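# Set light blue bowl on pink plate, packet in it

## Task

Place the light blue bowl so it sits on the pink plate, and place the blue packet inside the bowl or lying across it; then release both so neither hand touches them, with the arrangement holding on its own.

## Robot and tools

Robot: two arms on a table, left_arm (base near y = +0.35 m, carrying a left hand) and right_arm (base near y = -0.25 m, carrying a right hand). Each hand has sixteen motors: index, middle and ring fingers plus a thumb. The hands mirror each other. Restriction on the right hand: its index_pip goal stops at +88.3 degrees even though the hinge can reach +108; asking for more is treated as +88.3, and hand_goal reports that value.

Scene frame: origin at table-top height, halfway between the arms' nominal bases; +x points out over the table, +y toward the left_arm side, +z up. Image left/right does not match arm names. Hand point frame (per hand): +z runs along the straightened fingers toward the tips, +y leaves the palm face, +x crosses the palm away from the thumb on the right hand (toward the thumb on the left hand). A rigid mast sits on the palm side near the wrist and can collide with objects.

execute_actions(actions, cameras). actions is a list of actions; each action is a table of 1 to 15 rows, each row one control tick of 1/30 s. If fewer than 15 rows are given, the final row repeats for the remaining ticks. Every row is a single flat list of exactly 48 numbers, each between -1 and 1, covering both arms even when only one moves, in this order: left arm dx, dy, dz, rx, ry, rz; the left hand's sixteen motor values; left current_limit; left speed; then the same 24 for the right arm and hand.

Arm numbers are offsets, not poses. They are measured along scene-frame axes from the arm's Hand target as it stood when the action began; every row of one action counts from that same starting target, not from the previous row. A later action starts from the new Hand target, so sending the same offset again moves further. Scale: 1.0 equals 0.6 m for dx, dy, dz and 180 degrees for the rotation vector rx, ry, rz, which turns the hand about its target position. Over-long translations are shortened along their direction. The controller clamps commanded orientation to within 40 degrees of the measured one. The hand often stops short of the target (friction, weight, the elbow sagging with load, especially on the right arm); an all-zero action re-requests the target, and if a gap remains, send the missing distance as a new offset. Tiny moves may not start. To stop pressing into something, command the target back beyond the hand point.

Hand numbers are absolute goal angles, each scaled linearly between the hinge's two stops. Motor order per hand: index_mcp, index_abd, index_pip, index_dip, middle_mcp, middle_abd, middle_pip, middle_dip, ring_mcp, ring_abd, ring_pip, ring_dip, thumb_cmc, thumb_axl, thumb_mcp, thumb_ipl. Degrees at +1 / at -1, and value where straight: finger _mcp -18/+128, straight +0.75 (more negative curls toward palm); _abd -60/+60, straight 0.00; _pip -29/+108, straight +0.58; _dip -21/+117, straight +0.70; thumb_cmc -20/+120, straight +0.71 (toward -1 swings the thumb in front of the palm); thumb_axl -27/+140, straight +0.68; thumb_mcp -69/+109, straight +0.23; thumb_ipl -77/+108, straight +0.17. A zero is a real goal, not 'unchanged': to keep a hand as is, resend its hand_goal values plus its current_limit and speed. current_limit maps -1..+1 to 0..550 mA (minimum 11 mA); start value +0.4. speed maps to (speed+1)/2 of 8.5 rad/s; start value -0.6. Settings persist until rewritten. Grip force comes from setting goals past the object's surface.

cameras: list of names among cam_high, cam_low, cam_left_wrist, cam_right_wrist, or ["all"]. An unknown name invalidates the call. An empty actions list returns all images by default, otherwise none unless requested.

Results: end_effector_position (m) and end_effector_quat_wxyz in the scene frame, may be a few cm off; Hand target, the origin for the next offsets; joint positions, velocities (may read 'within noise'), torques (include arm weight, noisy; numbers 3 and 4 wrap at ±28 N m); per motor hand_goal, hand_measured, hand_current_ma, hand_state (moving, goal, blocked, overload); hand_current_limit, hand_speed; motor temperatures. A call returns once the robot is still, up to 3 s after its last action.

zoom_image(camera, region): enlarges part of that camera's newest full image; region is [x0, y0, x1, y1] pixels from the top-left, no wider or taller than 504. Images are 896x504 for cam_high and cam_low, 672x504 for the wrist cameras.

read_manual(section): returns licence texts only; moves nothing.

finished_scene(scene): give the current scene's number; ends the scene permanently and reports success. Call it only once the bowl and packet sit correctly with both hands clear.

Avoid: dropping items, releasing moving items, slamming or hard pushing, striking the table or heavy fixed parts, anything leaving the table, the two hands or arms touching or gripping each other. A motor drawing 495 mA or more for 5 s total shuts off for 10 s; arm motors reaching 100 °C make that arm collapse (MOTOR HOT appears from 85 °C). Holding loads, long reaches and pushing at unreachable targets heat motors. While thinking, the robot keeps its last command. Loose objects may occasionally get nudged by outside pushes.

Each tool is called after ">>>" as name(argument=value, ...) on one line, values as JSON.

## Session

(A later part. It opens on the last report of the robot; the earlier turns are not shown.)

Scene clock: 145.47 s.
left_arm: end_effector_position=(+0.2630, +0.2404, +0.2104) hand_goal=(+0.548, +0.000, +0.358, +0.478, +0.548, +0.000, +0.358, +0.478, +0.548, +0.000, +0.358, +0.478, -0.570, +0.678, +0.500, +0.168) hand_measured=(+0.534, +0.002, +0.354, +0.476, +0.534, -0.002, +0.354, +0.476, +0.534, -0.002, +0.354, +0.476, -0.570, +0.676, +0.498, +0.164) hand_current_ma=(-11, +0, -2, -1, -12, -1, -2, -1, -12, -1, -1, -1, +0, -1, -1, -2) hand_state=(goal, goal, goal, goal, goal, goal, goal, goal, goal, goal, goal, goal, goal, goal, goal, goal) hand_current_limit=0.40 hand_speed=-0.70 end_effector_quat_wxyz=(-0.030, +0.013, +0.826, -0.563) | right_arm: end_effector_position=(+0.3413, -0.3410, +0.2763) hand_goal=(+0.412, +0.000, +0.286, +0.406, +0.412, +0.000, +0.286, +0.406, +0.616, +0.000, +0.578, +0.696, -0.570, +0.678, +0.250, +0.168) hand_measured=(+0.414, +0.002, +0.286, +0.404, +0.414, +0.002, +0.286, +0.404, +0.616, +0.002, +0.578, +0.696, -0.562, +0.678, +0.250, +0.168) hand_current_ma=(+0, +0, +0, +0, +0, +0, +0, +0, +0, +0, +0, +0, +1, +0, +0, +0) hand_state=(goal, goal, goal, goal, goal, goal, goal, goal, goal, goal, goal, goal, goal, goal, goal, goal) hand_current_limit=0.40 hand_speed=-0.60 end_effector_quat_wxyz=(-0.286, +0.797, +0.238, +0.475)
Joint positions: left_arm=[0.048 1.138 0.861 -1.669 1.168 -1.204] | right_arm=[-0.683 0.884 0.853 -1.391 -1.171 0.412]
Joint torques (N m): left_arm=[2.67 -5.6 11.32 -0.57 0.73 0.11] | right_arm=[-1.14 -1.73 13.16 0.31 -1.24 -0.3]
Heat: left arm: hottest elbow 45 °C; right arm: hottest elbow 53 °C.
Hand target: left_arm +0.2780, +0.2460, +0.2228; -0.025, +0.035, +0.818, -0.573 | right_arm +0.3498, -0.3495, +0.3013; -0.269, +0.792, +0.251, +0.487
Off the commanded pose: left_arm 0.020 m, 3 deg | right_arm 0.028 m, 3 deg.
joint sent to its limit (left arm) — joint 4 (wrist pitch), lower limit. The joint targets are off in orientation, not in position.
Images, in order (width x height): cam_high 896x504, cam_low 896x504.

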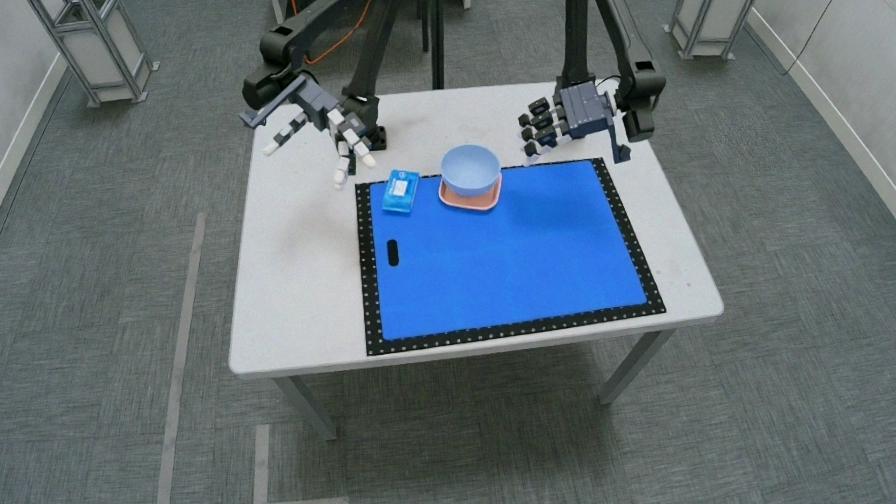

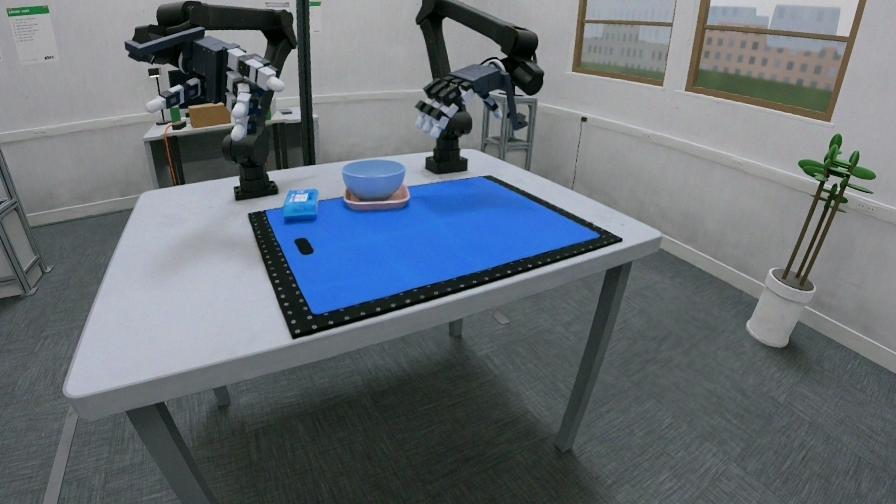

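>>> execute_actions(actions=[[[0.017,0.11,0.02,0,0,0,0.548,0,0.358,0.478,0.548,0,0.358,0.478,0.548,0,0.358,0.478,-0.571,0.678,0.5,0.168,0.4,-0.7,-0.0555,0.111,-0.0444,0.0673,0.1162,-0.0049,0.411,0,0.285,0.406,0.411,0,0.285,0.406,0.616,0,0.577,0.696,-0.571,0.678,0.25,0.168,0.4,-0.6]],[[0.017,0.11,0.02,0,0,0,0.548,0,0.358,0.478,0.548,0,0.358,0.478,0.548,0,0.358,0.478,-0.571,0.678,0.5,0.168,0.4,-0.7,-0.0555,0.111,-0.0444,0.0673,0.1162,-0.0049,0.411,0,0.285,0.406,0.411,0,0.285,0.406,0.616,0,0.577,0.696,-0.571,0.678,0.25,0.168,0.4,-0.6]],[[0.017,0.11,0.02,0,0,0,0.548,0,0.358,0.478,0.548,0,0.358,0.478,0.548,0,0.358,0.478,-0.571,0.678,0.5,0.168,0.4,-0.7,-0.0555,0.111,-0.0444,0.0673,0.1162,-0.0049,0.411,0,0.285,0.406,0.411,0,0.285,0.406,0.616,0,0.577,0.696,-0.571,0.678,0.25,0.168,0.4,-0.6]]], cameras=["cam_high","cam_low","cam_right_wrist"])

>>> zoom_image(camera="cam_high", region=[340, 80, 500, 240])

>>> zoom_image(camera="cam_low", region=[230, 60, 400, 240])

Scene clock: 155.23 s.
left_arm: end_effector_position=(+0.2986, +0.4322, +0.2444) hand_goal=(+0.548, +0.000, +0.358, +0.478, +0.548, +0.000, +0.358, +0.478, +0.548, +0.000, +0.358, +0.478, -0.570, +0.678, +0.500, +0.168) hand_measured=(+0.538, +0.002, +0.354, +0.476, +0.538, -0.002, +0.354, +0.476, +0.538, -0.002, +0.354, +0.476, -0.570, +0.676, +0.498, +0.164) hand_current_ma=(-7, +0, -1, -1, -8, -1, -1, -1, -8, +0, -1, -1, +0, -1, -1, -2) hand_state=(goal, goal, goal, goal, goal, goal, goal, goal, goal, goal, goal, goal, goal, goal, goal, goal) hand_current_limit=0.40 hand_speed=-0.70 end_effector_quat_wxyz=(+0.121, -0.108, +0.904, -0.395) | right_arm: end_effector_position=(+0.2514, -0.1525, +0.2232) hand_goal=(+0.412, +0.000, +0.286, +0.406, +0.412, +0.000, +0.286, +0.406, +0.616, +0.000, +0.578, +0.696, -0.570, +0.678, +0.250, +0.168) hand_measured=(+0.406, +0.002, +0.286, +0.404, +0.406, +0.002, +0.286, +0.404, +0.608, +0.002, +0.578, +0.696, -0.568, +0.678, +0.250, +0.168) hand_current_ma=(-1, +0, +0, +0, -1, +0, +0, +0, -2, +0, +0, +0, +0, +0, +0, +0) hand_state=(goal, goal, goal, goal, goal, goal, goal, goal, goal, goal, goal, goal, goal, goal, goal, goal) hand_current_limit=0.40 hand_speed=-0.60 end_effector_quat_wxyz=(-0.583, +0.806, -0.085, +0.058)
Joint positions: left_arm=[0.532 1.122 1.054 -1.675 0.838 -1.161] | right_arm=[-0.171 0.93 0.813 -1.334 -1.25 1.702]
Joint torques (N m): left_arm=[2.78 -5.6 11.99 0.1 0.6 0.2] | right_arm=[0.44 -2.96 7.94 1.1 -1.09 0.19]
Heat: left arm: hottest elbow 47 °C; right arm: hottest elbow 53 °C.
Hand target: left_arm +0.3086, +0.4440, +0.2587; -0.025, +0.035, +0.818, -0.573 | right_arm +0.2499, -0.1496, +0.2214; -0.570, +0.813, -0.097, +0.068
Off the commanded pose: left_arm 0.021 m, 33 deg | right_arm 0.004 m, 2 deg.
joint sent to its limit (left arm) — joint 4 (wrist pitch), lower limit. The joint targets are off in orientation, not in position.
Images, in order (width x height): cam_high 896x504, cam_low 896x504, cam_right_wrist 672x504.

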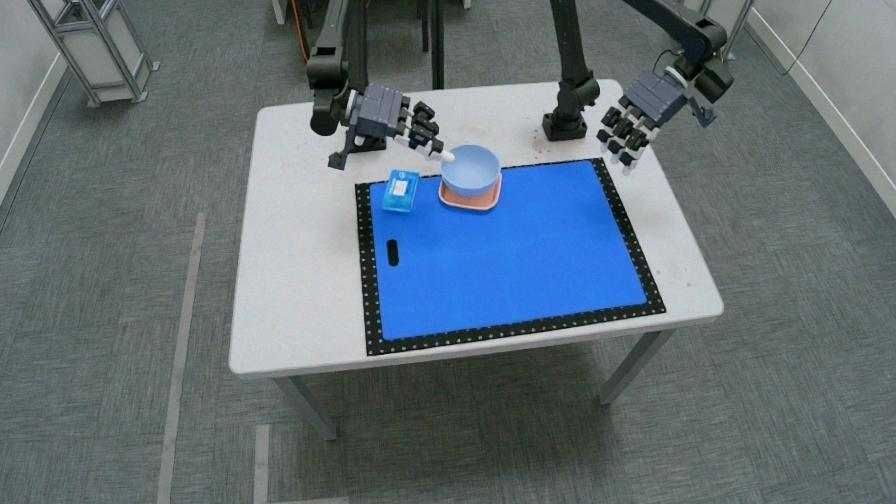

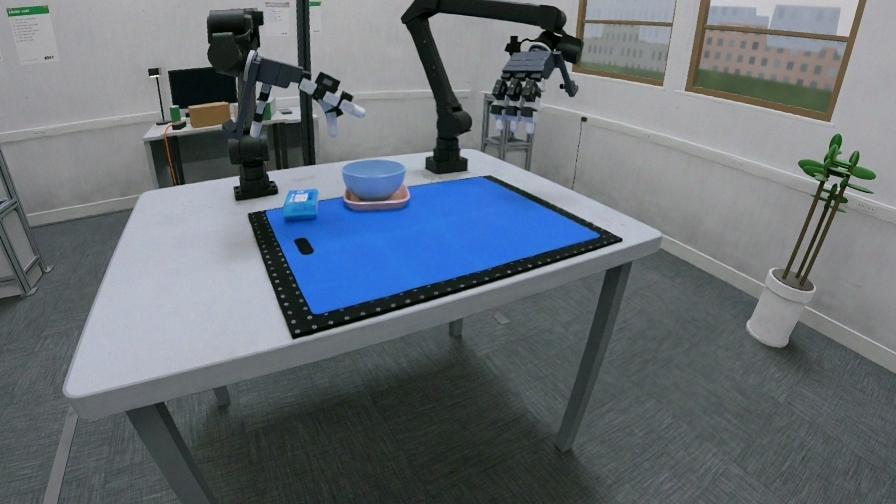

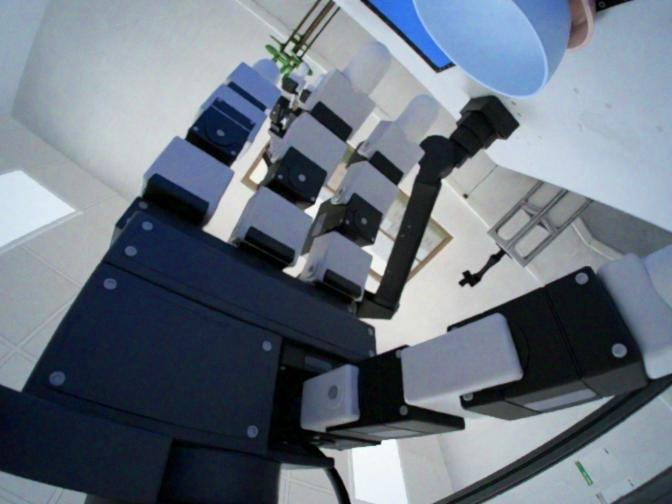

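Scaled by 3.150 from the camera's 896x504 image, which has a finer 1280x720 frame.

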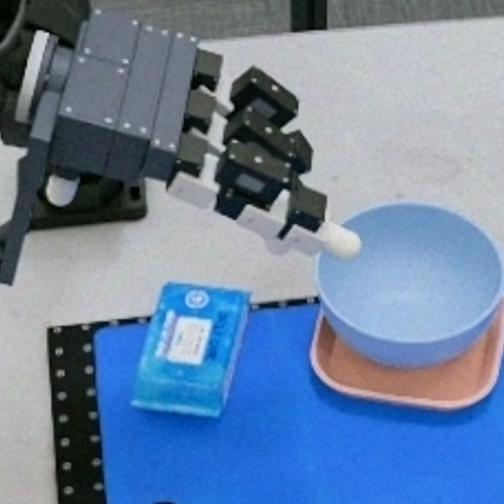

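Scaled by 2.800 from the camera's 896x504 image, which has a finer 1280x720 frame.

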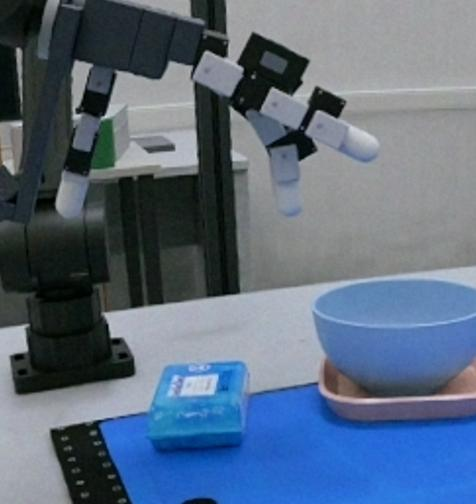

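>>> execute_actions(actions=[[[0,0,0,0,0,0,0.548,0,0.358,0.478,0.548,0,0.358,0.478,0.548,0,0.358,0.478,-0.571,0.678,0.5,0.168,0.4,-0.7,-0.016,0.008,-0.1,0,0,0,0.411,0,0.285,0.406,0.411,0,0.285,0.406,0.616,0,0.577,0.696,-0.571,0.678,0.25,0.168,0.4,-0.6]],[[0,0,0,0,0,0,0.548,0,0.358,0.478,0.548,0,0.358,0.478,0.548,0,0.358,0.478,-0.571,0.678,0.5,0.168,0.4,-0.7,0,0,-0.143,0,0,0,0.411,0,0.285,0.406,0.411,0,0.285,0.406,0.616,0,0.577,0.696,-0.571,0.678,0.25,0.168,0.4,-0.6]]], cameras=["cam_high","cam_low","cam_right_wrist"])

>>> zoom_image(camera="cam_high", region=[340, 120, 460, 230])

>>> zoom_image(camera="cam_low", region=[230, 110, 370, 240])

Scene clock: 178.00 s.
left_arm: end_effector_position=(+0.2987, +0.4323, +0.2444) hand_goal=(+0.548, +0.000, +0.358, +0.478, +0.548, +0.000, +0.358, +0.478, +0.548, +0.000, +0.358, +0.478, -0.570, +0.678, +0.500, +0.168) hand_measured=(+0.538, +0.002, +0.354, +0.476, +0.538, -0.002, +0.354, +0.476, +0.538, -0.002, +0.354, +0.476, -0.570, +0.676, +0.498, +0.164) hand_current_ma=(-7, +0, -1, -1, -8, -1, -1, -1, -8, +0, -1, -1, +0, -1, -1, -2) hand_state=(goal, goal, goal, goal, goal, goal, goal, goal, goal, goal, goal, goal, goal, goal, goal, goal) hand_current_limit=0.40 hand_speed=-0.70 end_effector_quat_wxyz=(+0.122, -0.107, +0.904, -0.395) | right_arm: end_effector_position=(+0.2398, -0.1478, +0.0780) hand_goal=(+0.412, +0.000, +0.286, +0.406, +0.412, +0.000, +0.286, +0.406, +0.616, +0.000, +0.578, +0.696, -0.570, +0.678, +0.250, +0.168) hand_measured=(+0.408, +0.004, +0.288, +0.404, +0.404, +0.002, +0.286, +0.404, +0.606, +0.002, +0.578, +0.696, -0.570, +0.678, +0.250, +0.168) hand_current_ma=(-1, +0, +0, +0, -2, +0, +0, +0, -3, +0, +0, +0, +0, +0, +0, +0) hand_state=(goal, goal, goal, goal, goal, goal, goal, goal, goal, goal, goal, goal, goal, goal, goal, goal) hand_current_limit=0.40 hand_speed=-0.60 end_effector_quat_wxyz=(-0.571, +0.812, -0.096, +0.071)
Joint positions: left_arm=[0.532 1.122 1.054 -1.675 0.838 -1.159] | right_arm=[-0.144 0.998 0.449 -0.741 -1.211 1.862]
Joint torques (N m): left_arm=[2.78 -5.95 11.95 0.14 0.58 0.21] | right_arm=[0.26 -1.9 7.32 1.48 -1.05 0.21]
Motor temperatures (°C): left_arm=[29 33 50 30 33 30] | right_arm=[27 36 51 30 34 30]
Heat: left arm: hottest elbow 50 °C; right arm: hottest elbow 51 °C.
Hand target: left_arm +0.3086, +0.4440, +0.2587; -0.025, +0.035, +0.818, -0.573 | right_arm +0.2402, -0.1448, +0.0756; -0.570, +0.813, -0.097, +0.068
Off the commanded pose: left_arm 0.021 m, 33 deg | right_arm 0.004 m, 0 deg.
joint sent to its limit (left arm) — joint 4 (wrist pitch), lower limit. The joint targets are off in orientation, not in position.
Images, in order (width x height): cam_high 896x504, cam_low 896x504, cam_right_wrist 672x504.

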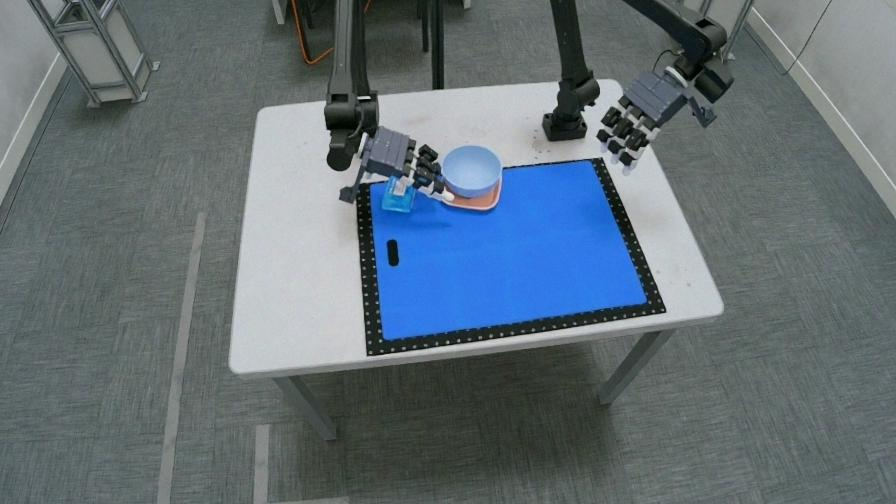

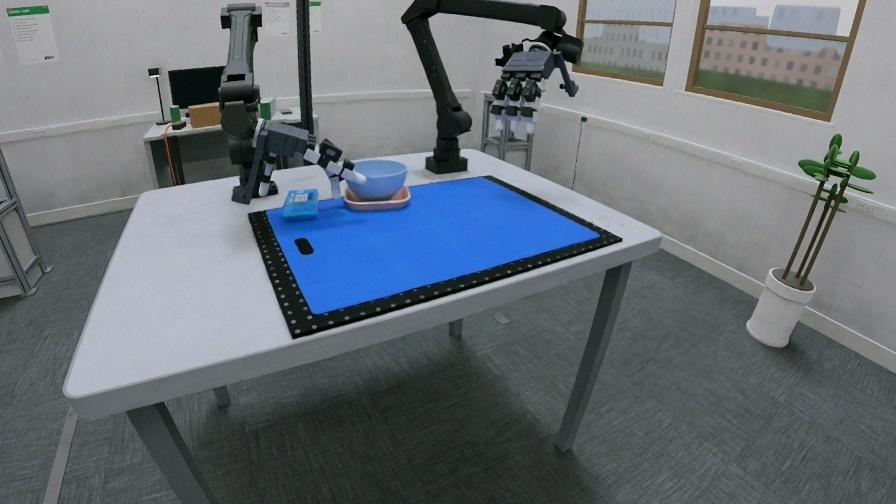

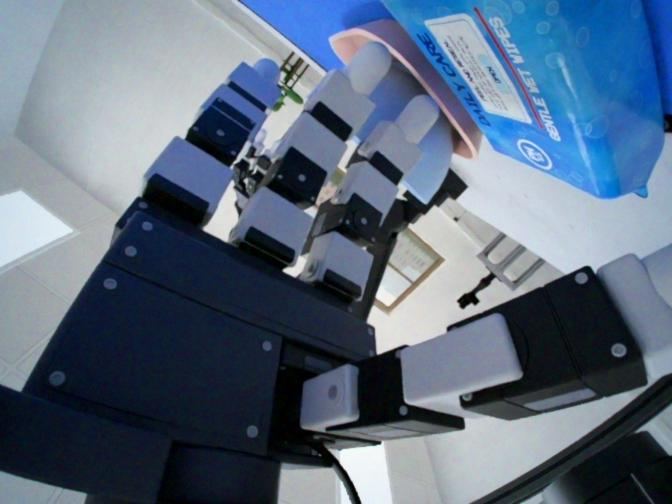

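Scaled by 4.200 from the camera's 896x504 image, which has a finer 1280x720 frame.

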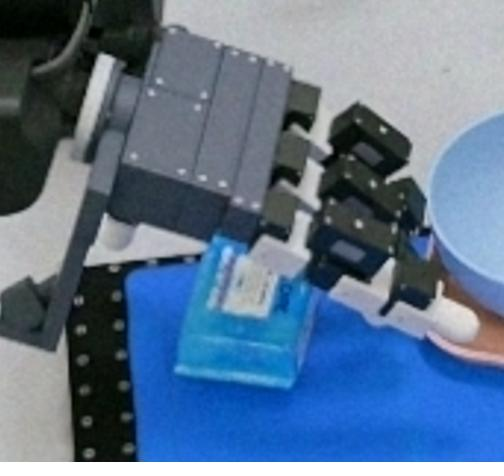

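Scaled by 3.600 from the camera's 896x504 image, which has a finer 1280x720 frame.

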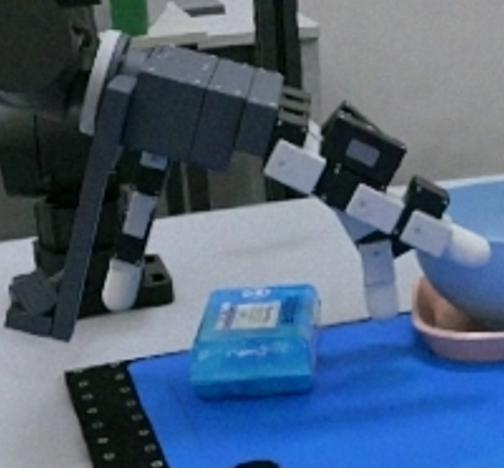

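>>> execute_actions(actions=[[[0,0,0,0,0,0,0.548,0,0.358,0.478,0.548,0,0.358,0.478,0.548,0,0.358,0.478,-0.571,0.678,0.5,0.168,0.4,-0.7,0,0.008,-0.043,0,0,0,0.38,0,0.22,0.34,0.38,0,0.22,0.34,0.616,0,0.577,0.696,-0.571,0.678,0.2,0.168,0.4,-0.6]],[[0,0,0,0,0,0,0.548,0,0.358,0.478,0.548,0,0.358,0.478,0.548,0,0.358,0.478,-0.571,0.678,0.5,0.168,0.4,-0.7,0,0,0,0,0,0,0.329,0,0.153,0.275,0.329,0,0.153,0.275,0.616,0,0.577,0.696,-0.571,0.678,0.09,0.168,0.2,-0.65]]], cameras=["cam_high","cam_low"])

>>> zoom_image(camera="cam_low", region=[230, 110, 370, 240])

Scene clock: 191.80 s.
left_arm: end_effector_position=(+0.2987, +0.4323, +0.2444) hand_goal=(+0.548, +0.000, +0.358, +0.478, +0.548, +0.000, +0.358, +0.478, +0.548, +0.000, +0.358, +0.478, -0.570, +0.678, +0.500, +0.168) hand_measured=(+0.538, +0.002, +0.354, +0.476, +0.538, -0.002, +0.354, +0.476, +0.538, -0.002, +0.354, +0.476, -0.570, +0.676, +0.498, +0.164) hand_current_ma=(-7, +0, -1, -1, -8, -1, -1, -1, -8, +0, -1, -1, +0, -1, -1, -2) hand_state=(goal, goal, goal, goal, goal, goal, goal, goal, goal, goal, goal, goal, goal, goal, goal, goal) hand_current_limit=0.40 hand_speed=-0.70 end_effector_quat_wxyz=(+0.122, -0.107, +0.904, -0.395) | right_arm: end_effector_position=(+0.2412, -0.1429, +0.0511) hand_goal=(+0.330, +0.000, +0.154, +0.276, +0.330, +0.000, +0.154, +0.276, +0.616, +0.000, +0.578, +0.696, -0.570, +0.678, +0.090, +0.168) hand_measured=(+0.326, +0.004, +0.156, +0.278, +0.326, +0.002, +0.156, +0.280, +0.606, +0.002, +0.578, +0.696, -0.570, +0.678, +0.092, +0.168) hand_current_ma=(+0, +0, +0, +0, -1, +0, +0, +0, -3, +0, +0, +0, +0, +0, +0, +0) hand_state=(goal, goal, goal, goal, goal, goal, goal, goal, goal, goal, goal, goal, goal, goal, goal, goal) hand_current_limit=0.20 hand_speed=-0.65 end_effector_quat_wxyz=(-0.570, +0.813, -0.098, +0.071)
Joint positions: left_arm=[0.532 1.122 1.054 -1.675 0.838 -1.159] | right_arm=[-0.119 1.056 0.392 -0.56 -1.2 1.936]
Joint torques (N m): left_arm=[2.78 -5.89 11.89 0.2 0.56 0.21] | right_arm=[0.26 -2.43 6.71 1.58 -1 0.15]
Heat: left arm: hottest elbow 51 °C; right arm: hottest elbow 50 °C.
Hand target: left_arm +0.3086, +0.4440, +0.2587; -0.025, +0.035, +0.818, -0.573 | right_arm +0.2403, -0.1401, +0.0497; -0.570, +0.813, -0.097, +0.068
Off the commanded pose: left_arm 0.021 m, 33 deg | right_arm 0.003 m, 0 deg.
joint sent to its limit (left arm) — joint 4 (wrist pitch), lower limit. The joint targets are off in orientation, not in position.
Images, in order (width x height): cam_high 896x504, cam_low 896x504.

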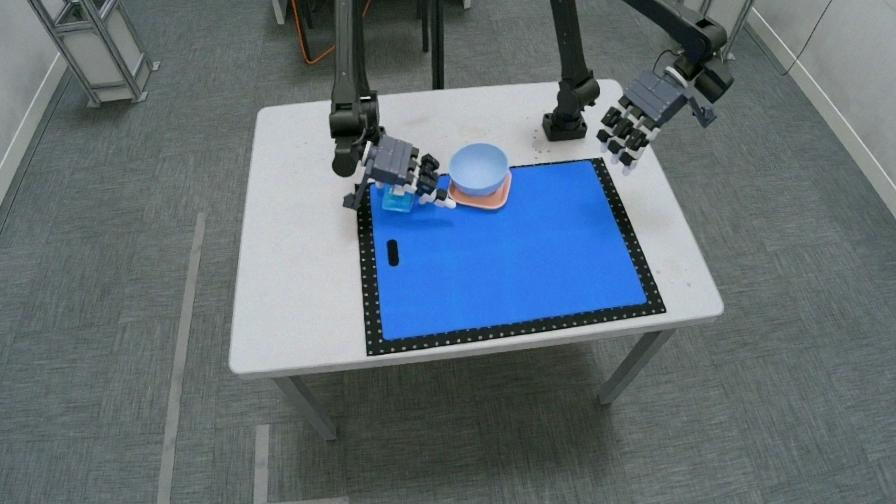

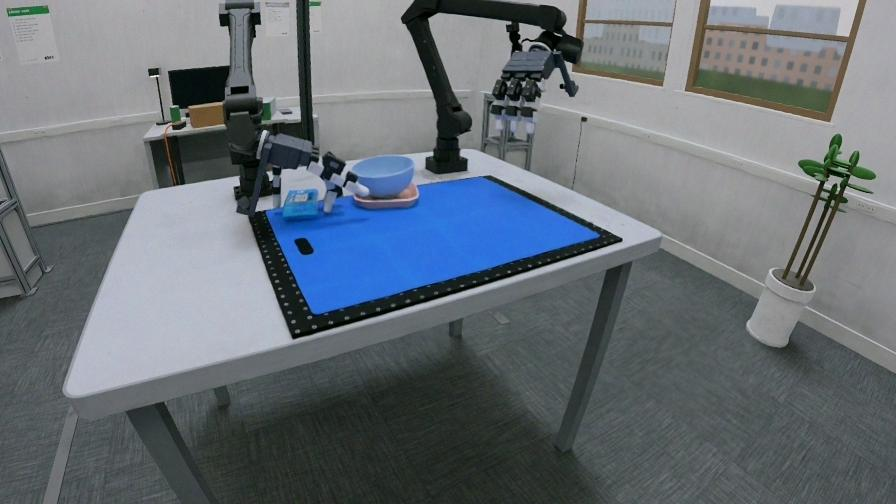

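Scaled by 3.600 from the camera's 896x504 image, which has a finer 1280x720 frame.

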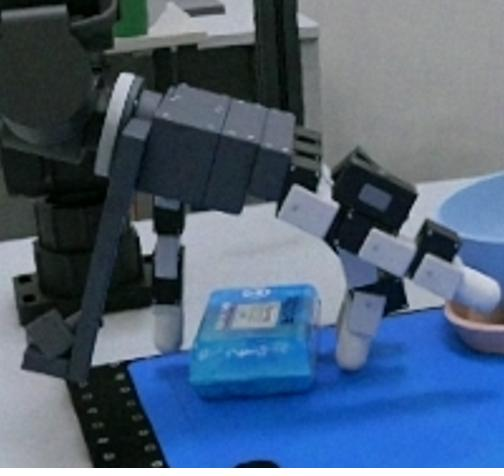

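>>> execute_actions(actions=[[[0,0,0,0,0,0,0.548,0,0.358,0.478,0.548,0,0.358,0.478,0.548,0,0.358,0.478,-0.571,0.678,0.5,0.168,0.4,-0.7,0,0,0,0,0,0,0.25,0,0.08,0.2,0.25,0,0.08,0.2,0.85,0,0.577,0.696,-0.571,0.678,0.0,0.15,0.2,-0.7]],[[0,0,0,0,0,0,0.548,0,0.358,0.478,0.548,0,0.358,0.478,0.548,0,0.358,0.478,-0.571,0.678,0.5,0.168,0.4,-0.7,0,0,0,0,0,0,0.16,0,-0.02,0.12,0.16,0,-0.02,0.12,0.85,0,0.577,0.696,-0.571,0.678,-0.12,0.1,0.4,-0.7]]], cameras=["cam_high","cam_low"])

>>> zoom_image(camera="cam_low", region=[230, 110, 370, 240])

Scene clock: 197.53 s.
left_arm: end_effector_position=(+0.2987, +0.4323, +0.2444) hand_goal=(+0.548, +0.000, +0.358, +0.478, +0.548, +0.000, +0.358, +0.478, +0.548, +0.000, +0.358, +0.478, -0.570, +0.678, +0.500, +0.168) hand_measured=(+0.538, +0.002, +0.354, +0.476, +0.538, -0.002, +0.354, +0.476, +0.538, -0.002, +0.354, +0.476, -0.570, +0.676, +0.498, +0.164) hand_current_ma=(-7, +0, -1, -1, -8, -1, -1, -1, -8, +0, -1, -1, +0, -1, -1, -2) hand_state=(goal, goal, goal, goal, goal, goal, goal, goal, goal, goal, goal, goal, goal, goal, goal, goal) hand_current_limit=0.40 hand_speed=-0.70 end_effector_quat_wxyz=(+0.122, -0.107, +0.904, -0.395) | right_arm: end_effector_position=(+0.2411, -0.1429, +0.0509) hand_goal=(+0.160, +0.000, -0.020, +0.120, +0.160, +0.000, -0.020, +0.120, +0.850, +0.000, +0.578, +0.696, -0.570, +0.678, -0.120, +0.100) hand_measured=(+0.268, -0.002, +0.092, +0.178, +0.262, -0.004, +0.072, +0.182, +0.826, +0.002, +0.578, +0.696, -0.554, +0.680, +0.034, +0.152) hand_current_ma=(+221, +0, +213, +65, +204, +0, +151, +71, -15, +0, +0, +0, +6, +0, +385, +93) hand_state=(blocked, goal, blocked, blocked, blocked, goal, blocked, blocked, blocked, goal, goal, goal, goal, goal, blocked, blocked) hand_current_limit=0.40 hand_speed=-0.70 end_effector_quat_wxyz=(-0.569, +0.813, -0.098, +0.071)
Joint positions: left_arm=[0.532 1.122 1.054 -1.675 0.838 -1.159] | right_arm=[-0.119 1.056 0.392 -0.56 -1.198 1.938]
Joint torques (N m): left_arm=[2.55 -5.89 11.88 0.14 0.59 0.17] | right_arm=[0.38 -2.32 6.76 1.57 -1.06 0.2]
Heat: left arm: hottest elbow 52 °C; right arm: hottest elbow 50 °C.
Hand target: left_arm +0.3086, +0.4440, +0.2587; -0.025, +0.035, +0.818, -0.573 | right_arm +0.2403, -0.1400, +0.0498; -0.570, +0.813, -0.097, +0.068
Off the commanded pose: left_arm 0.021 m, 33 deg | right_arm 0.003 m, 0 deg.
joint sent to its limit (left arm) — joint 4 (wrist pitch), lower limit. The joint targets are off in orientation, not in position.
Images, in order (width x height): cam_high 896x504, cam_low 896x504.

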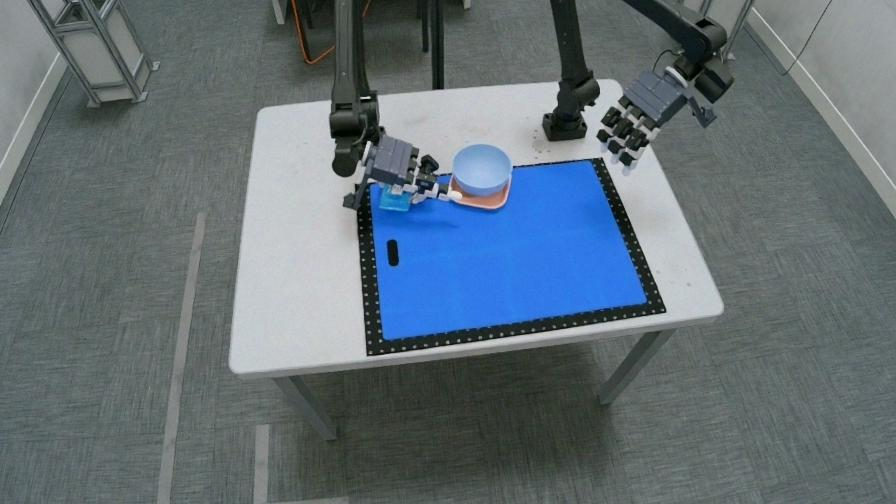

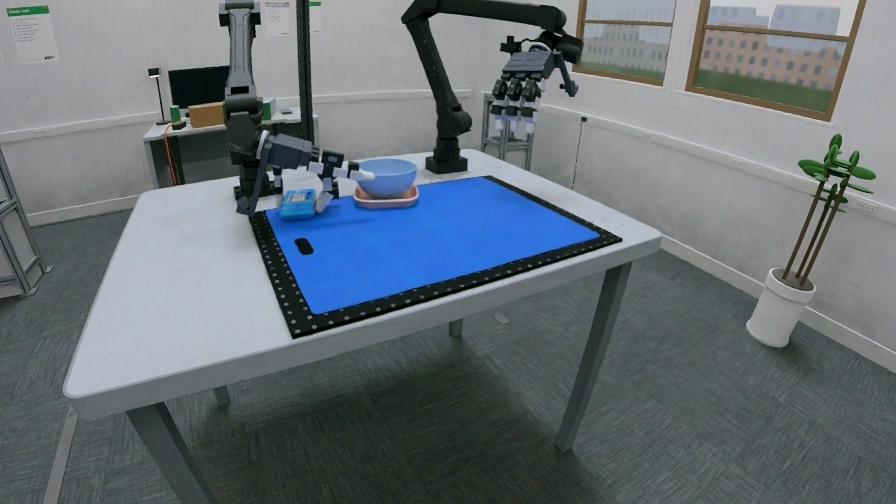

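Scaled by 3.600 from the camera's 896x504 image, which has a finer 1280x720 frame.

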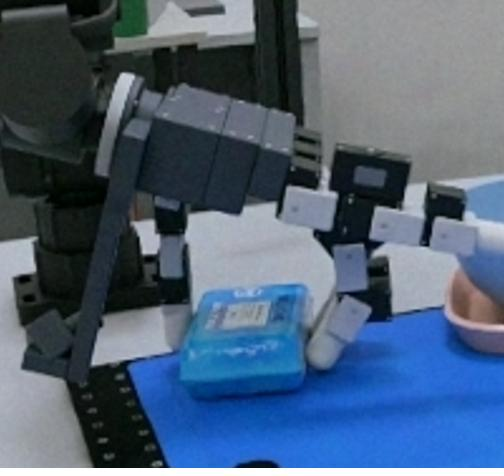

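>>> execute_actions(actions=[[[0,0,0,0,0,0,0.548,0,0.358,0.478,0.548,0,0.358,0.478,0.548,0,0.358,0.478,-0.571,0.678,0.5,0.168,0.4,-0.7,0,-0.025,0.04,0,0,0,0.14,0,-0.04,0.1,0.14,0,-0.04,0.1,1,0,0.577,0.696,-0.571,0.678,-0.15,0.1,0.5,-0.7]],[[0,0,0,0,0,0,0.548,0,0.358,0.478,0.548,0,0.358,0.478,0.548,0,0.358,0.478,-0.571,0.678,0.5,0.168,0.4,-0.7,0,0,0.08,0,0,0,0.14,0,-0.04,0.1,0.14,0,-0.04,0.1,1,0,0.577,0.696,-0.571,0.678,-0.15,0.1,0.5,-0.7]],[[0,0,0,0,0,0,0.548,0,0.358,0.478,0.548,0,0.358,0.478,0.548,0,0.358,0.478,-0.571,0.678,0.5,0.168,0.4,-0.7,0,0,0.1,0,0,0,0.14,0,-0.04,0.1,0.14,0,-0.04,0.1,1,0,0.577,0.696,-0.571,0.678,-0.15,0.1,0.5,-0.7]]], cameras=["cam_high","cam_low"])

>>> zoom_image(camera="cam_low", region=[230, 70, 430, 240])

>>> zoom_image(camera="cam_high", region=[350, 80, 550, 240])

Scene clock: 206.40 s.
left_arm: end_effector_position=(+0.2987, +0.4323, +0.2444) hand_goal=(+0.548, +0.000, +0.358, +0.478, +0.548, +0.000, +0.358, +0.478, +0.548, +0.000, +0.358, +0.478, -0.570, +0.678, +0.500, +0.168) hand_measured=(+0.538, +0.002, +0.354, +0.476, +0.538, -0.002, +0.354, +0.476, +0.538, -0.002, +0.354, +0.476, -0.570, +0.676, +0.498, +0.164) hand_current_ma=(-7, +0, -1, -1, -8, -1, -1, -1, -8, +0, -1, -1, +0, -1, -1, -2) hand_state=(goal, goal, goal, goal, goal, goal, goal, goal, goal, goal, goal, goal, goal, goal, goal, goal) hand_current_limit=0.40 hand_speed=-0.70 end_effector_quat_wxyz=(+0.122, -0.107, +0.904, -0.395) | right_arm: end_effector_position=(+0.2238, -0.1497, +0.1614) hand_goal=(+0.140, +0.000, -0.040, +0.100, +0.140, +0.000, -0.040, +0.100, +1.000, +0.000, +0.578, +0.696, -0.570, +0.678, -0.150, +0.100) hand_measured=(+0.268, -0.006, +0.092, +0.172, +0.262, -0.006, +0.064, +0.166, +0.978, +0.002, +0.578, +0.696, -0.544, +0.684, +0.034, +0.152) hand_current_ma=(+302, -1, +288, +94, +283, -1, +186, +84, -12, +0, +0, +0, +14, +1, +412, +93) hand_state=(blocked, goal, blocked, blocked, blocked, goal, blocked, blocked, blocked, goal, goal, goal, blocked, goal, blocked, blocked) hand_current_limit=0.50 hand_speed=-0.70 end_effector_quat_wxyz=(-0.569, +0.814, -0.109, +0.046)
Joint positions: left_arm=[0.532 1.122 1.054 -1.675 0.838 -1.159] | right_arm=[-0.159 0.872 0.628 -1.16 -1.21 1.8]
Joint torques (N m): left_arm=[3.08 -6.12 11.99 0.18 0.6 0.24] | right_arm=[-1.32 -1.26 12.78 0.14 -1.23 -0.04]
Heat: left arm: hottest elbow 52 °C; right arm: hottest elbow 50 °C.
Hand target: left_arm +0.3086, +0.4440, +0.2587; -0.025, +0.035, +0.818, -0.573 | right_arm +0.2404, -0.1551, +0.1818; -0.570, +0.813, -0.097, +0.068
Off the commanded pose: left_arm 0.021 m, 33 deg | right_arm 0.027 m, 3 deg.
joint sent to its limit (left arm) — joint 4 (wrist pitch), lower limit. The joint targets are off in orientation, not in position.
Images, in order (width x height): cam_high 896x504, cam_low 896x504.

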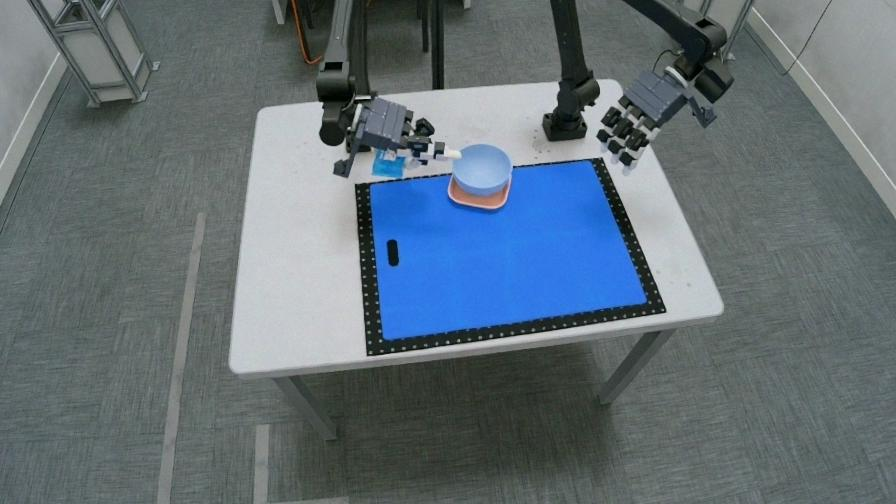

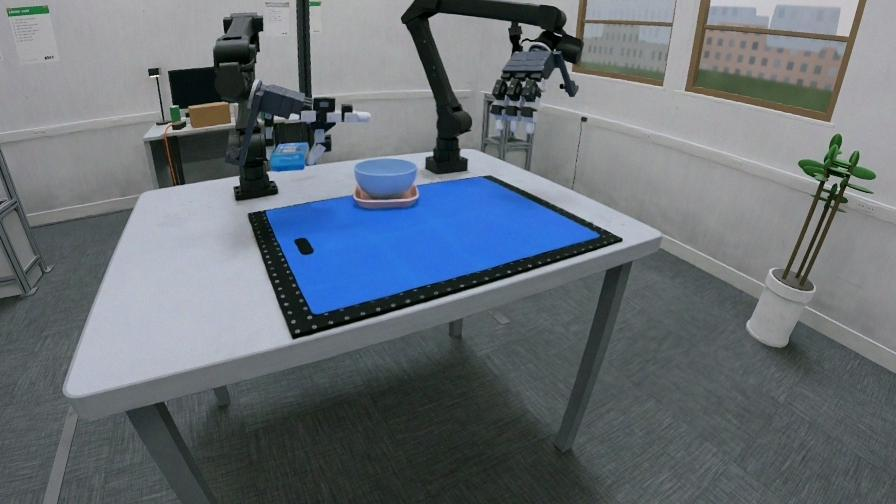

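Scaled by 2.520 from the camera's 896x504 image, which has a finer 1280x720 frame.

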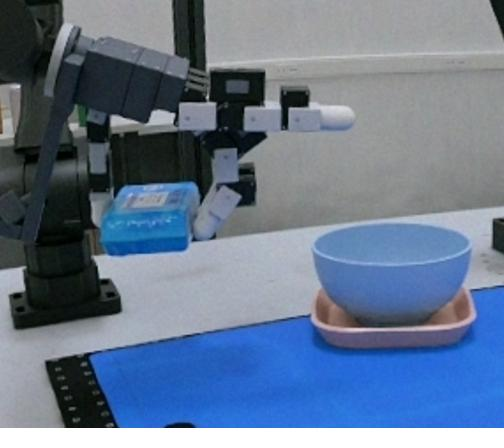

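Scaled by 2.520 from the camera's 896x504 image, which has a finer 1280x720 frame.

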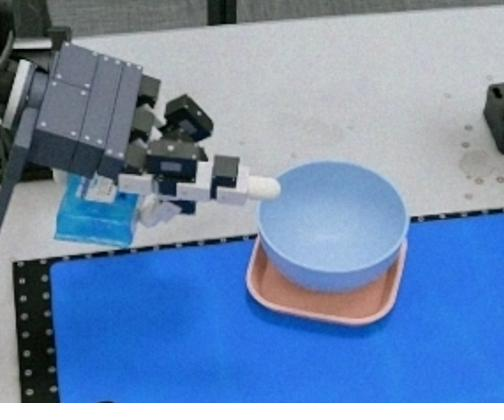

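>>> execute_actions(actions=[[[0,0,0,0,0,0,0.548,0,0.358,0.478,0.548,0,0.358,0.478,0.548,0,0.358,0.478,-0.571,0.678,0.5,0.168,0.4,-0.7,0.005,0.079,0.04,0,0,0.0539,0.14,0,-0.04,0.1,0.14,0,-0.04,0.1,1,0,0.577,0.696,-0.571,0.678,-0.15,0.1,0.5,-0.7]],[[0,0,0,0,0,0,0.548,0,0.358,0.478,0.548,0,0.358,0.478,0.548,0,0.358,0.478,-0.571,0.678,0.5,0.168,0.4,-0.7,-0.003,0.079,0.01,0,0,0.0539,0.14,0,-0.04,0.1,0.14,0,-0.04,0.1,1,0,0.577,0.696,-0.571,0.678,-0.15,0.1,0.5,-0.7]],[[0,0,0,0,0,0,0.548,0,0.358,0.478,0.548,0,0.358,0.478,0.548,0,0.358,0.478,-0.571,0.678,0.5,0.168,0.4,-0.7,-0.006,0.079,0,0,0,0.0539,0.14,0,-0.04,0.1,0.14,0,-0.04,0.1,1,0,0.577,0.696,-0.571,0.678,-0.15,0.1,0.5,-0.7]],[[0,0,0,0,0,0,0.548,0,0.358,0.478,0.548,0,0.358,0.478,0.548,0,0.358,0.478,-0.571,0.678,0.5,0.168,0.4,-0.7,-0.006,0.079,0,0,0,0.0539,0.14,0,-0.04,0.1,0.14,0,-0.04,0.1,1,0,0.577,0.696,-0.571,0.678,-0.15,0.1,0.5,-0.7]],[[0,0,0,0,0,0,0.548,0,0.358,0.478,0.548,0,0.358,0.478,0.548,0,0.358,0.478,-0.571,0.678,0.5,0.168,0.4,-0.7,-0.006,0.079,0,0,0,0.0539,0.14,0,-0.04,0.1,0.14,0,-0.04,0.1,1,0,0.577,0.696,-0.571,0.678,-0.15,0.1,0.5,-0.7]],[[0,0,0,0,0,0,0.548,0,0.358,0.478,0.548,0,0.358,0.478,0.548,0,0.358,0.478,-0.571,0.678,0.5,0.168,0.4,-0.7,0,0,-0.04,0,0,0,0.14,0,-0.04,0.1,0.14,0,-0.04,0.1,1,0,0.577,0.696,-0.571,0.678,-0.15,0.1,0.5,-0.7]]], cameras=["cam_high","cam_low"])

>>> zoom_image(camera="cam_low", region=[300, 70, 470, 240])

>>> zoom_image(camera="cam_high", region=[400, 80, 560, 240])

Scene clock: 225.43 s.
left_arm: end_effector_position=(+0.2987, +0.4323, +0.2444) hand_goal=(+0.548, +0.000, +0.358, +0.478, +0.548, +0.000, +0.358, +0.478, +0.548, +0.000, +0.358, +0.478, -0.570, +0.678, +0.500, +0.168) hand_measured=(+0.538, +0.002, +0.354, +0.476, +0.538, -0.002, +0.354, +0.476, +0.538, -0.002, +0.354, +0.476, -0.570, +0.676, +0.498, +0.164) hand_current_ma=(-7, +0, -1, -1, -8, -1, -1, -1, -8, +0, -1, -1, +0, -1, -1, -2) hand_state=(goal, goal, goal, goal, goal, goal, goal, goal, goal, goal, goal, goal, goal, goal, goal, goal) hand_current_limit=0.40 hand_speed=-0.70 end_effector_quat_wxyz=(+0.122, -0.107, +0.904, -0.395) | right_arm: end_effector_position=(+0.2224, +0.0739, +0.1807) hand_goal=(+0.140, +0.000, -0.040, +0.100, +0.140, +0.000, -0.040, +0.100, +1.000, +0.000, +0.578, +0.696, -0.570, +0.678, -0.150, +0.100) hand_measured=(+0.268, -0.008, +0.092, +0.172, +0.262, -0.008, +0.062, +0.166, +0.978, +0.002, +0.578, +0.696, -0.542, +0.684, +0.034, +0.152) hand_current_ma=(+302, -1, +288, +94, +283, -1, +179, +83, -12, +0, +0, +0, +16, +1, +412, +93) hand_state=(blocked, goal, blocked, blocked, blocked, goal, blocked, blocked, blocked, goal, goal, goal, blocked, goal, blocked, blocked) hand_current_limit=0.50 hand_speed=-0.70 end_effector_quat_wxyz=(-0.541, +0.787, +0.231, -0.187)
Joint positions: left_arm=[0.532 1.122 1.054 -1.675 0.838 -1.159] | right_arm=[0.639 1.393 1.063 -1.167 -1.217 1.695]
Joint torques (N m): left_arm=[2.96 -5.77 11.93 0.17 0.56 0.2] | right_arm=[-0.44 -8.7 9.81 0.99 -1.24 -0.05]
Heat: left arm: hottest elbow 54 °C; right arm: hottest elbow 52 °C.
Hand target: left_arm +0.3086, +0.4440, +0.2587; -0.025, +0.035, +0.818, -0.573 | right_arm +0.2308, +0.0820, +0.1878; -0.547, +0.781, +0.246, -0.172
Off the commanded pose: left_arm 0.021 m, 33 deg | right_arm 0.013 m, 3 deg.
joint sent to its limit (left arm) — joint 4 (wrist pitch), lower limit. The joint targets are off in orientation, not in position.
Images, in order (width x height): cam_high 896x504, cam_low 896x504.

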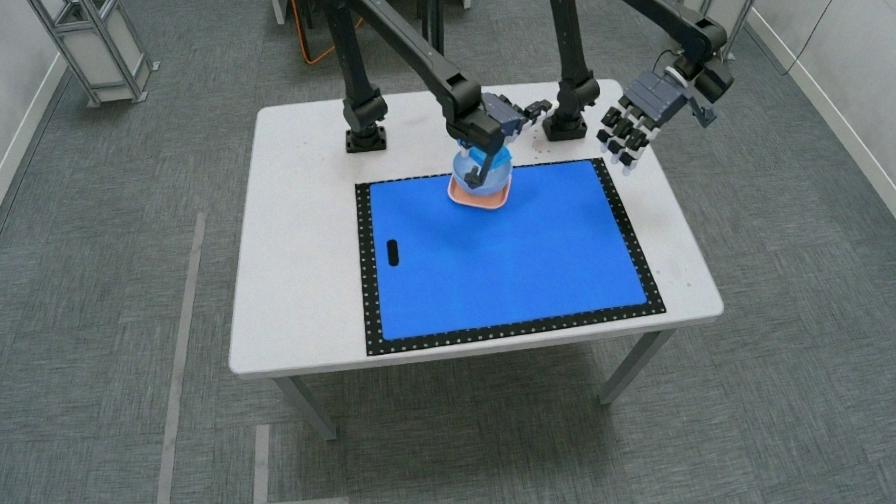

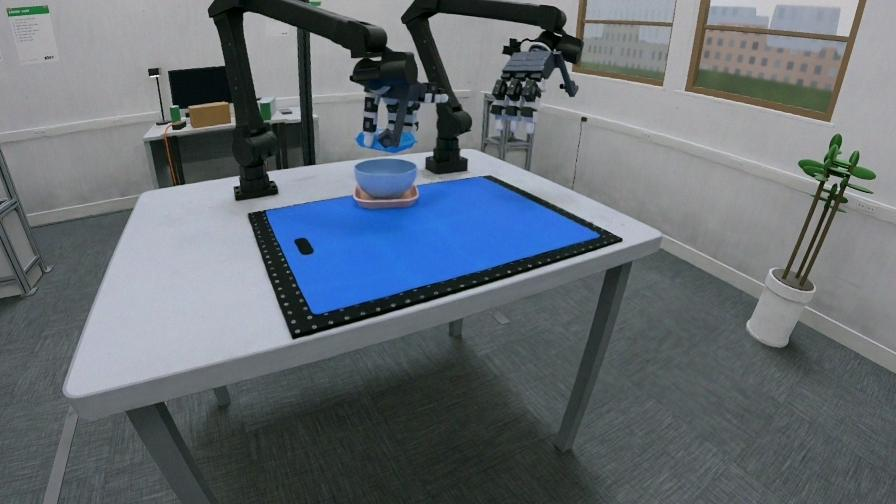

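Scaled by 2.965 from the camera's 896x504 image, which has a finer 1280x720 frame.

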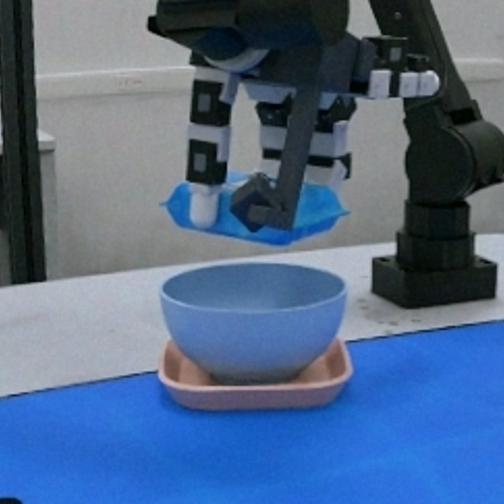

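Scaled by 3.150 from the camera's 896x504 image, which has a finer 1280x720 frame.

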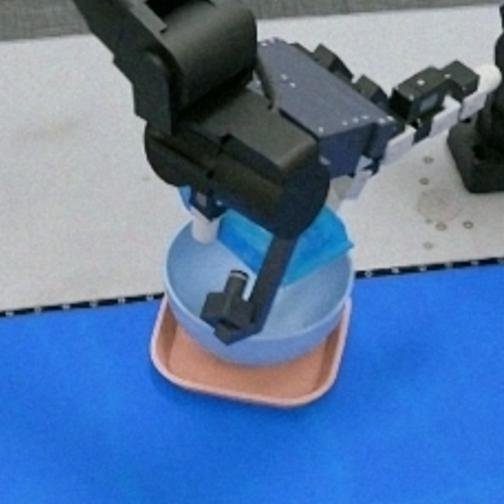

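>>> execute_actions(actions=[[[0,0,0,0,0,0,0.548,0,0.358,0.478,0.548,0,0.358,0.478,0.548,0,0.358,0.478,-0.571,0.678,0.5,0.168,0.4,-0.7,0,-0.008,-0.06,0,0,0,0.14,0,-0.04,0.1,0.14,0,-0.04,0.1,1,0,0.577,0.696,-0.571,0.678,-0.15,0.1,0.5,-0.7]],[[0,0,0,0,0,0,0.548,0,0.358,0.478,0.548,0,0.358,0.478,0.548,0,0.358,0.478,-0.571,0.678,0.5,0.168,0.4,-0.7,0,0,-0.05,0,0,0,0.14,0,-0.04,0.1,0.14,0,-0.04,0.1,1,0,0.577,0.696,-0.571,0.678,-0.15,0.1,0.5,-0.7]]], cameras=["cam_high","cam_low"])

>>> zoom_image(camera="cam_low", region=[300, 70, 470, 240])

>>> zoom_image(camera="cam_high", region=[400, 80, 560, 240])

Scene clock: 231.73 s.
left_arm: end_effector_position=(+0.2987, +0.4323, +0.2444) hand_goal=(+0.548, +0.000, +0.358, +0.478, +0.548, +0.000, +0.358, +0.478, +0.548, +0.000, +0.358, +0.478, -0.570, +0.678, +0.500, +0.168) hand_measured=(+0.538, +0.002, +0.354, +0.476, +0.538, -0.002, +0.354, +0.476, +0.538, -0.002, +0.354, +0.476, -0.570, +0.676, +0.498, +0.164) hand_current_ma=(-7, +0, -1, -1, -8, -1, -1, -1, -8, +0, -1, -1, +0, -1, -1, -2) hand_state=(goal, goal, goal, goal, goal, goal, goal, goal, goal, goal, goal, goal, goal, goal, goal, goal) hand_current_limit=0.40 hand_speed=-0.70 end_effector_quat_wxyz=(+0.122, -0.107, +0.904, -0.395) | right_arm: end_effector_position=(+0.2249, +0.0754, +0.1202) hand_goal=(+0.140, +0.000, -0.040, +0.100, +0.140, +0.000, -0.040, +0.100, +1.000, +0.000, +0.578, +0.696, -0.570, +0.678, -0.150, +0.100) hand_measured=(+0.268, -0.008, +0.092, +0.172, +0.262, -0.008, +0.062, +0.164, +0.978, +0.002, +0.578, +0.696, -0.540, +0.684, +0.034, +0.152) hand_current_ma=(+302, -1, +288, +94, +283, -1, +178, +76, -12, +0, +0, +0, +18, +2, +412, +93) hand_state=(blocked, goal, blocked, blocked, blocked, goal, blocked, blocked, blocked, goal, goal, goal, blocked, goal, blocked, blocked) hand_current_limit=0.50 hand_speed=-0.70 end_effector_quat_wxyz=(-0.543, +0.784, +0.241, -0.183)
Joint positions: left_arm=[0.532 1.122 1.054 -1.675 0.838 -1.159] | right_arm=[0.639 1.468 0.969 -1.012 -1.219 1.661]
Joint torques (N m): left_arm=[2.73 -5.95 12 0.16 0.56 0.18] | right_arm=[-0.97 -9.11 7.61 1.03 -1.24 -0.01]
Heat: left arm: hottest elbow 54 °C; right arm: hottest elbow 53 °C.
Hand target: left_arm +0.3086, +0.4440, +0.2587; -0.025, +0.035, +0.818, -0.573 | right_arm +0.2308, +0.0772, +0.1219; -0.548, +0.781, +0.246, -0.172
Off the commanded pose: left_arm 0.021 m, 33 deg | right_arm 0.006 m, 1 deg.
joint sent to its limit (left arm) — joint 4 (wrist pitch), lower limit. The joint targets are off in orientation, not in position.
Images, in order (width x height): cam_high 896x504, cam_low 896x504.

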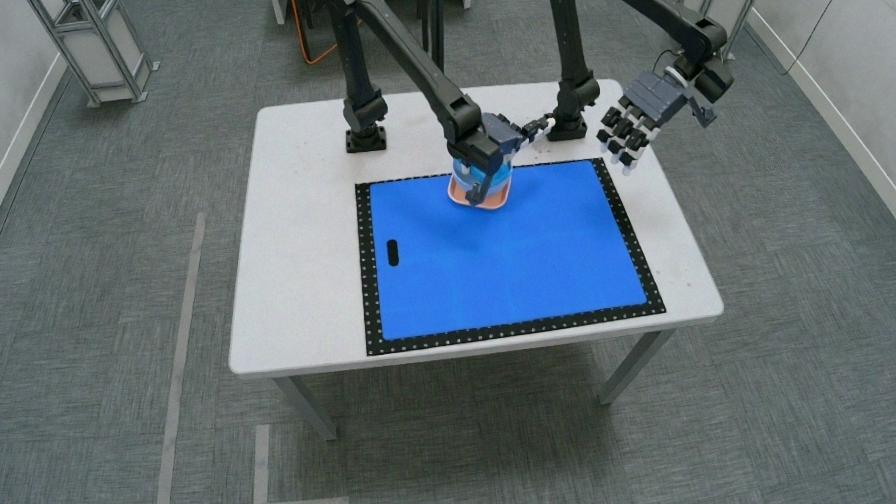

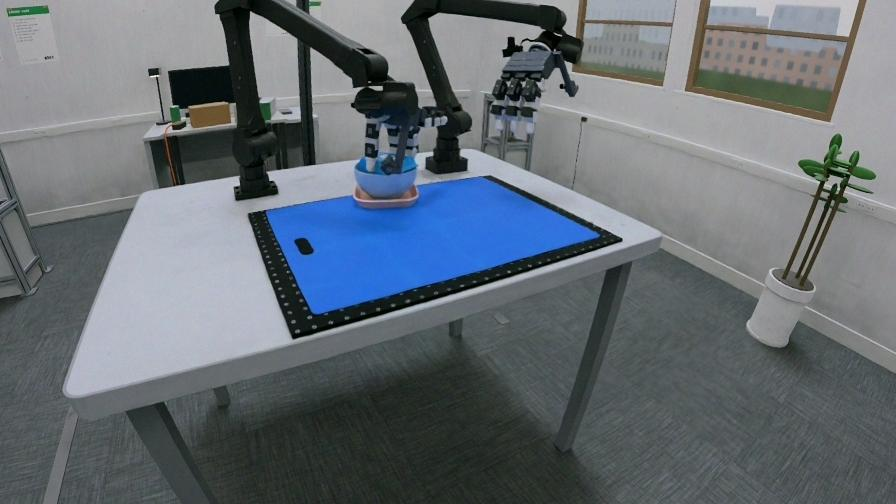

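Scaled by 2.965 from the camera's 896x504 image, which has a finer 1280x720 frame.

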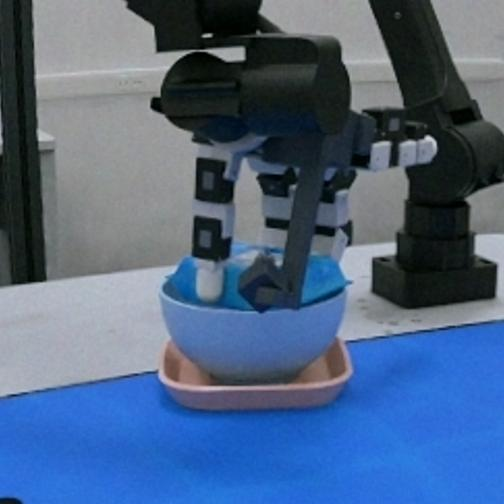

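Scaled by 3.150 from the camera's 896x504 image, which has a finer 1280x720 frame.

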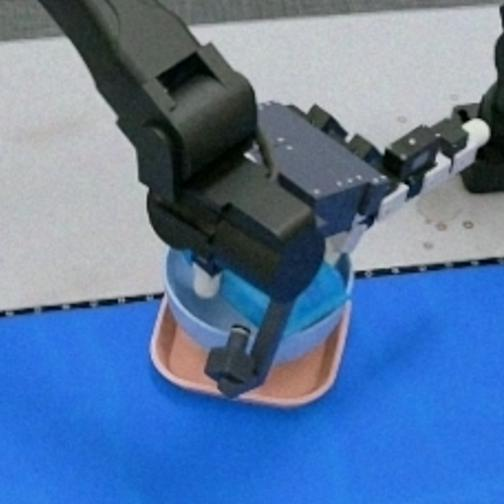

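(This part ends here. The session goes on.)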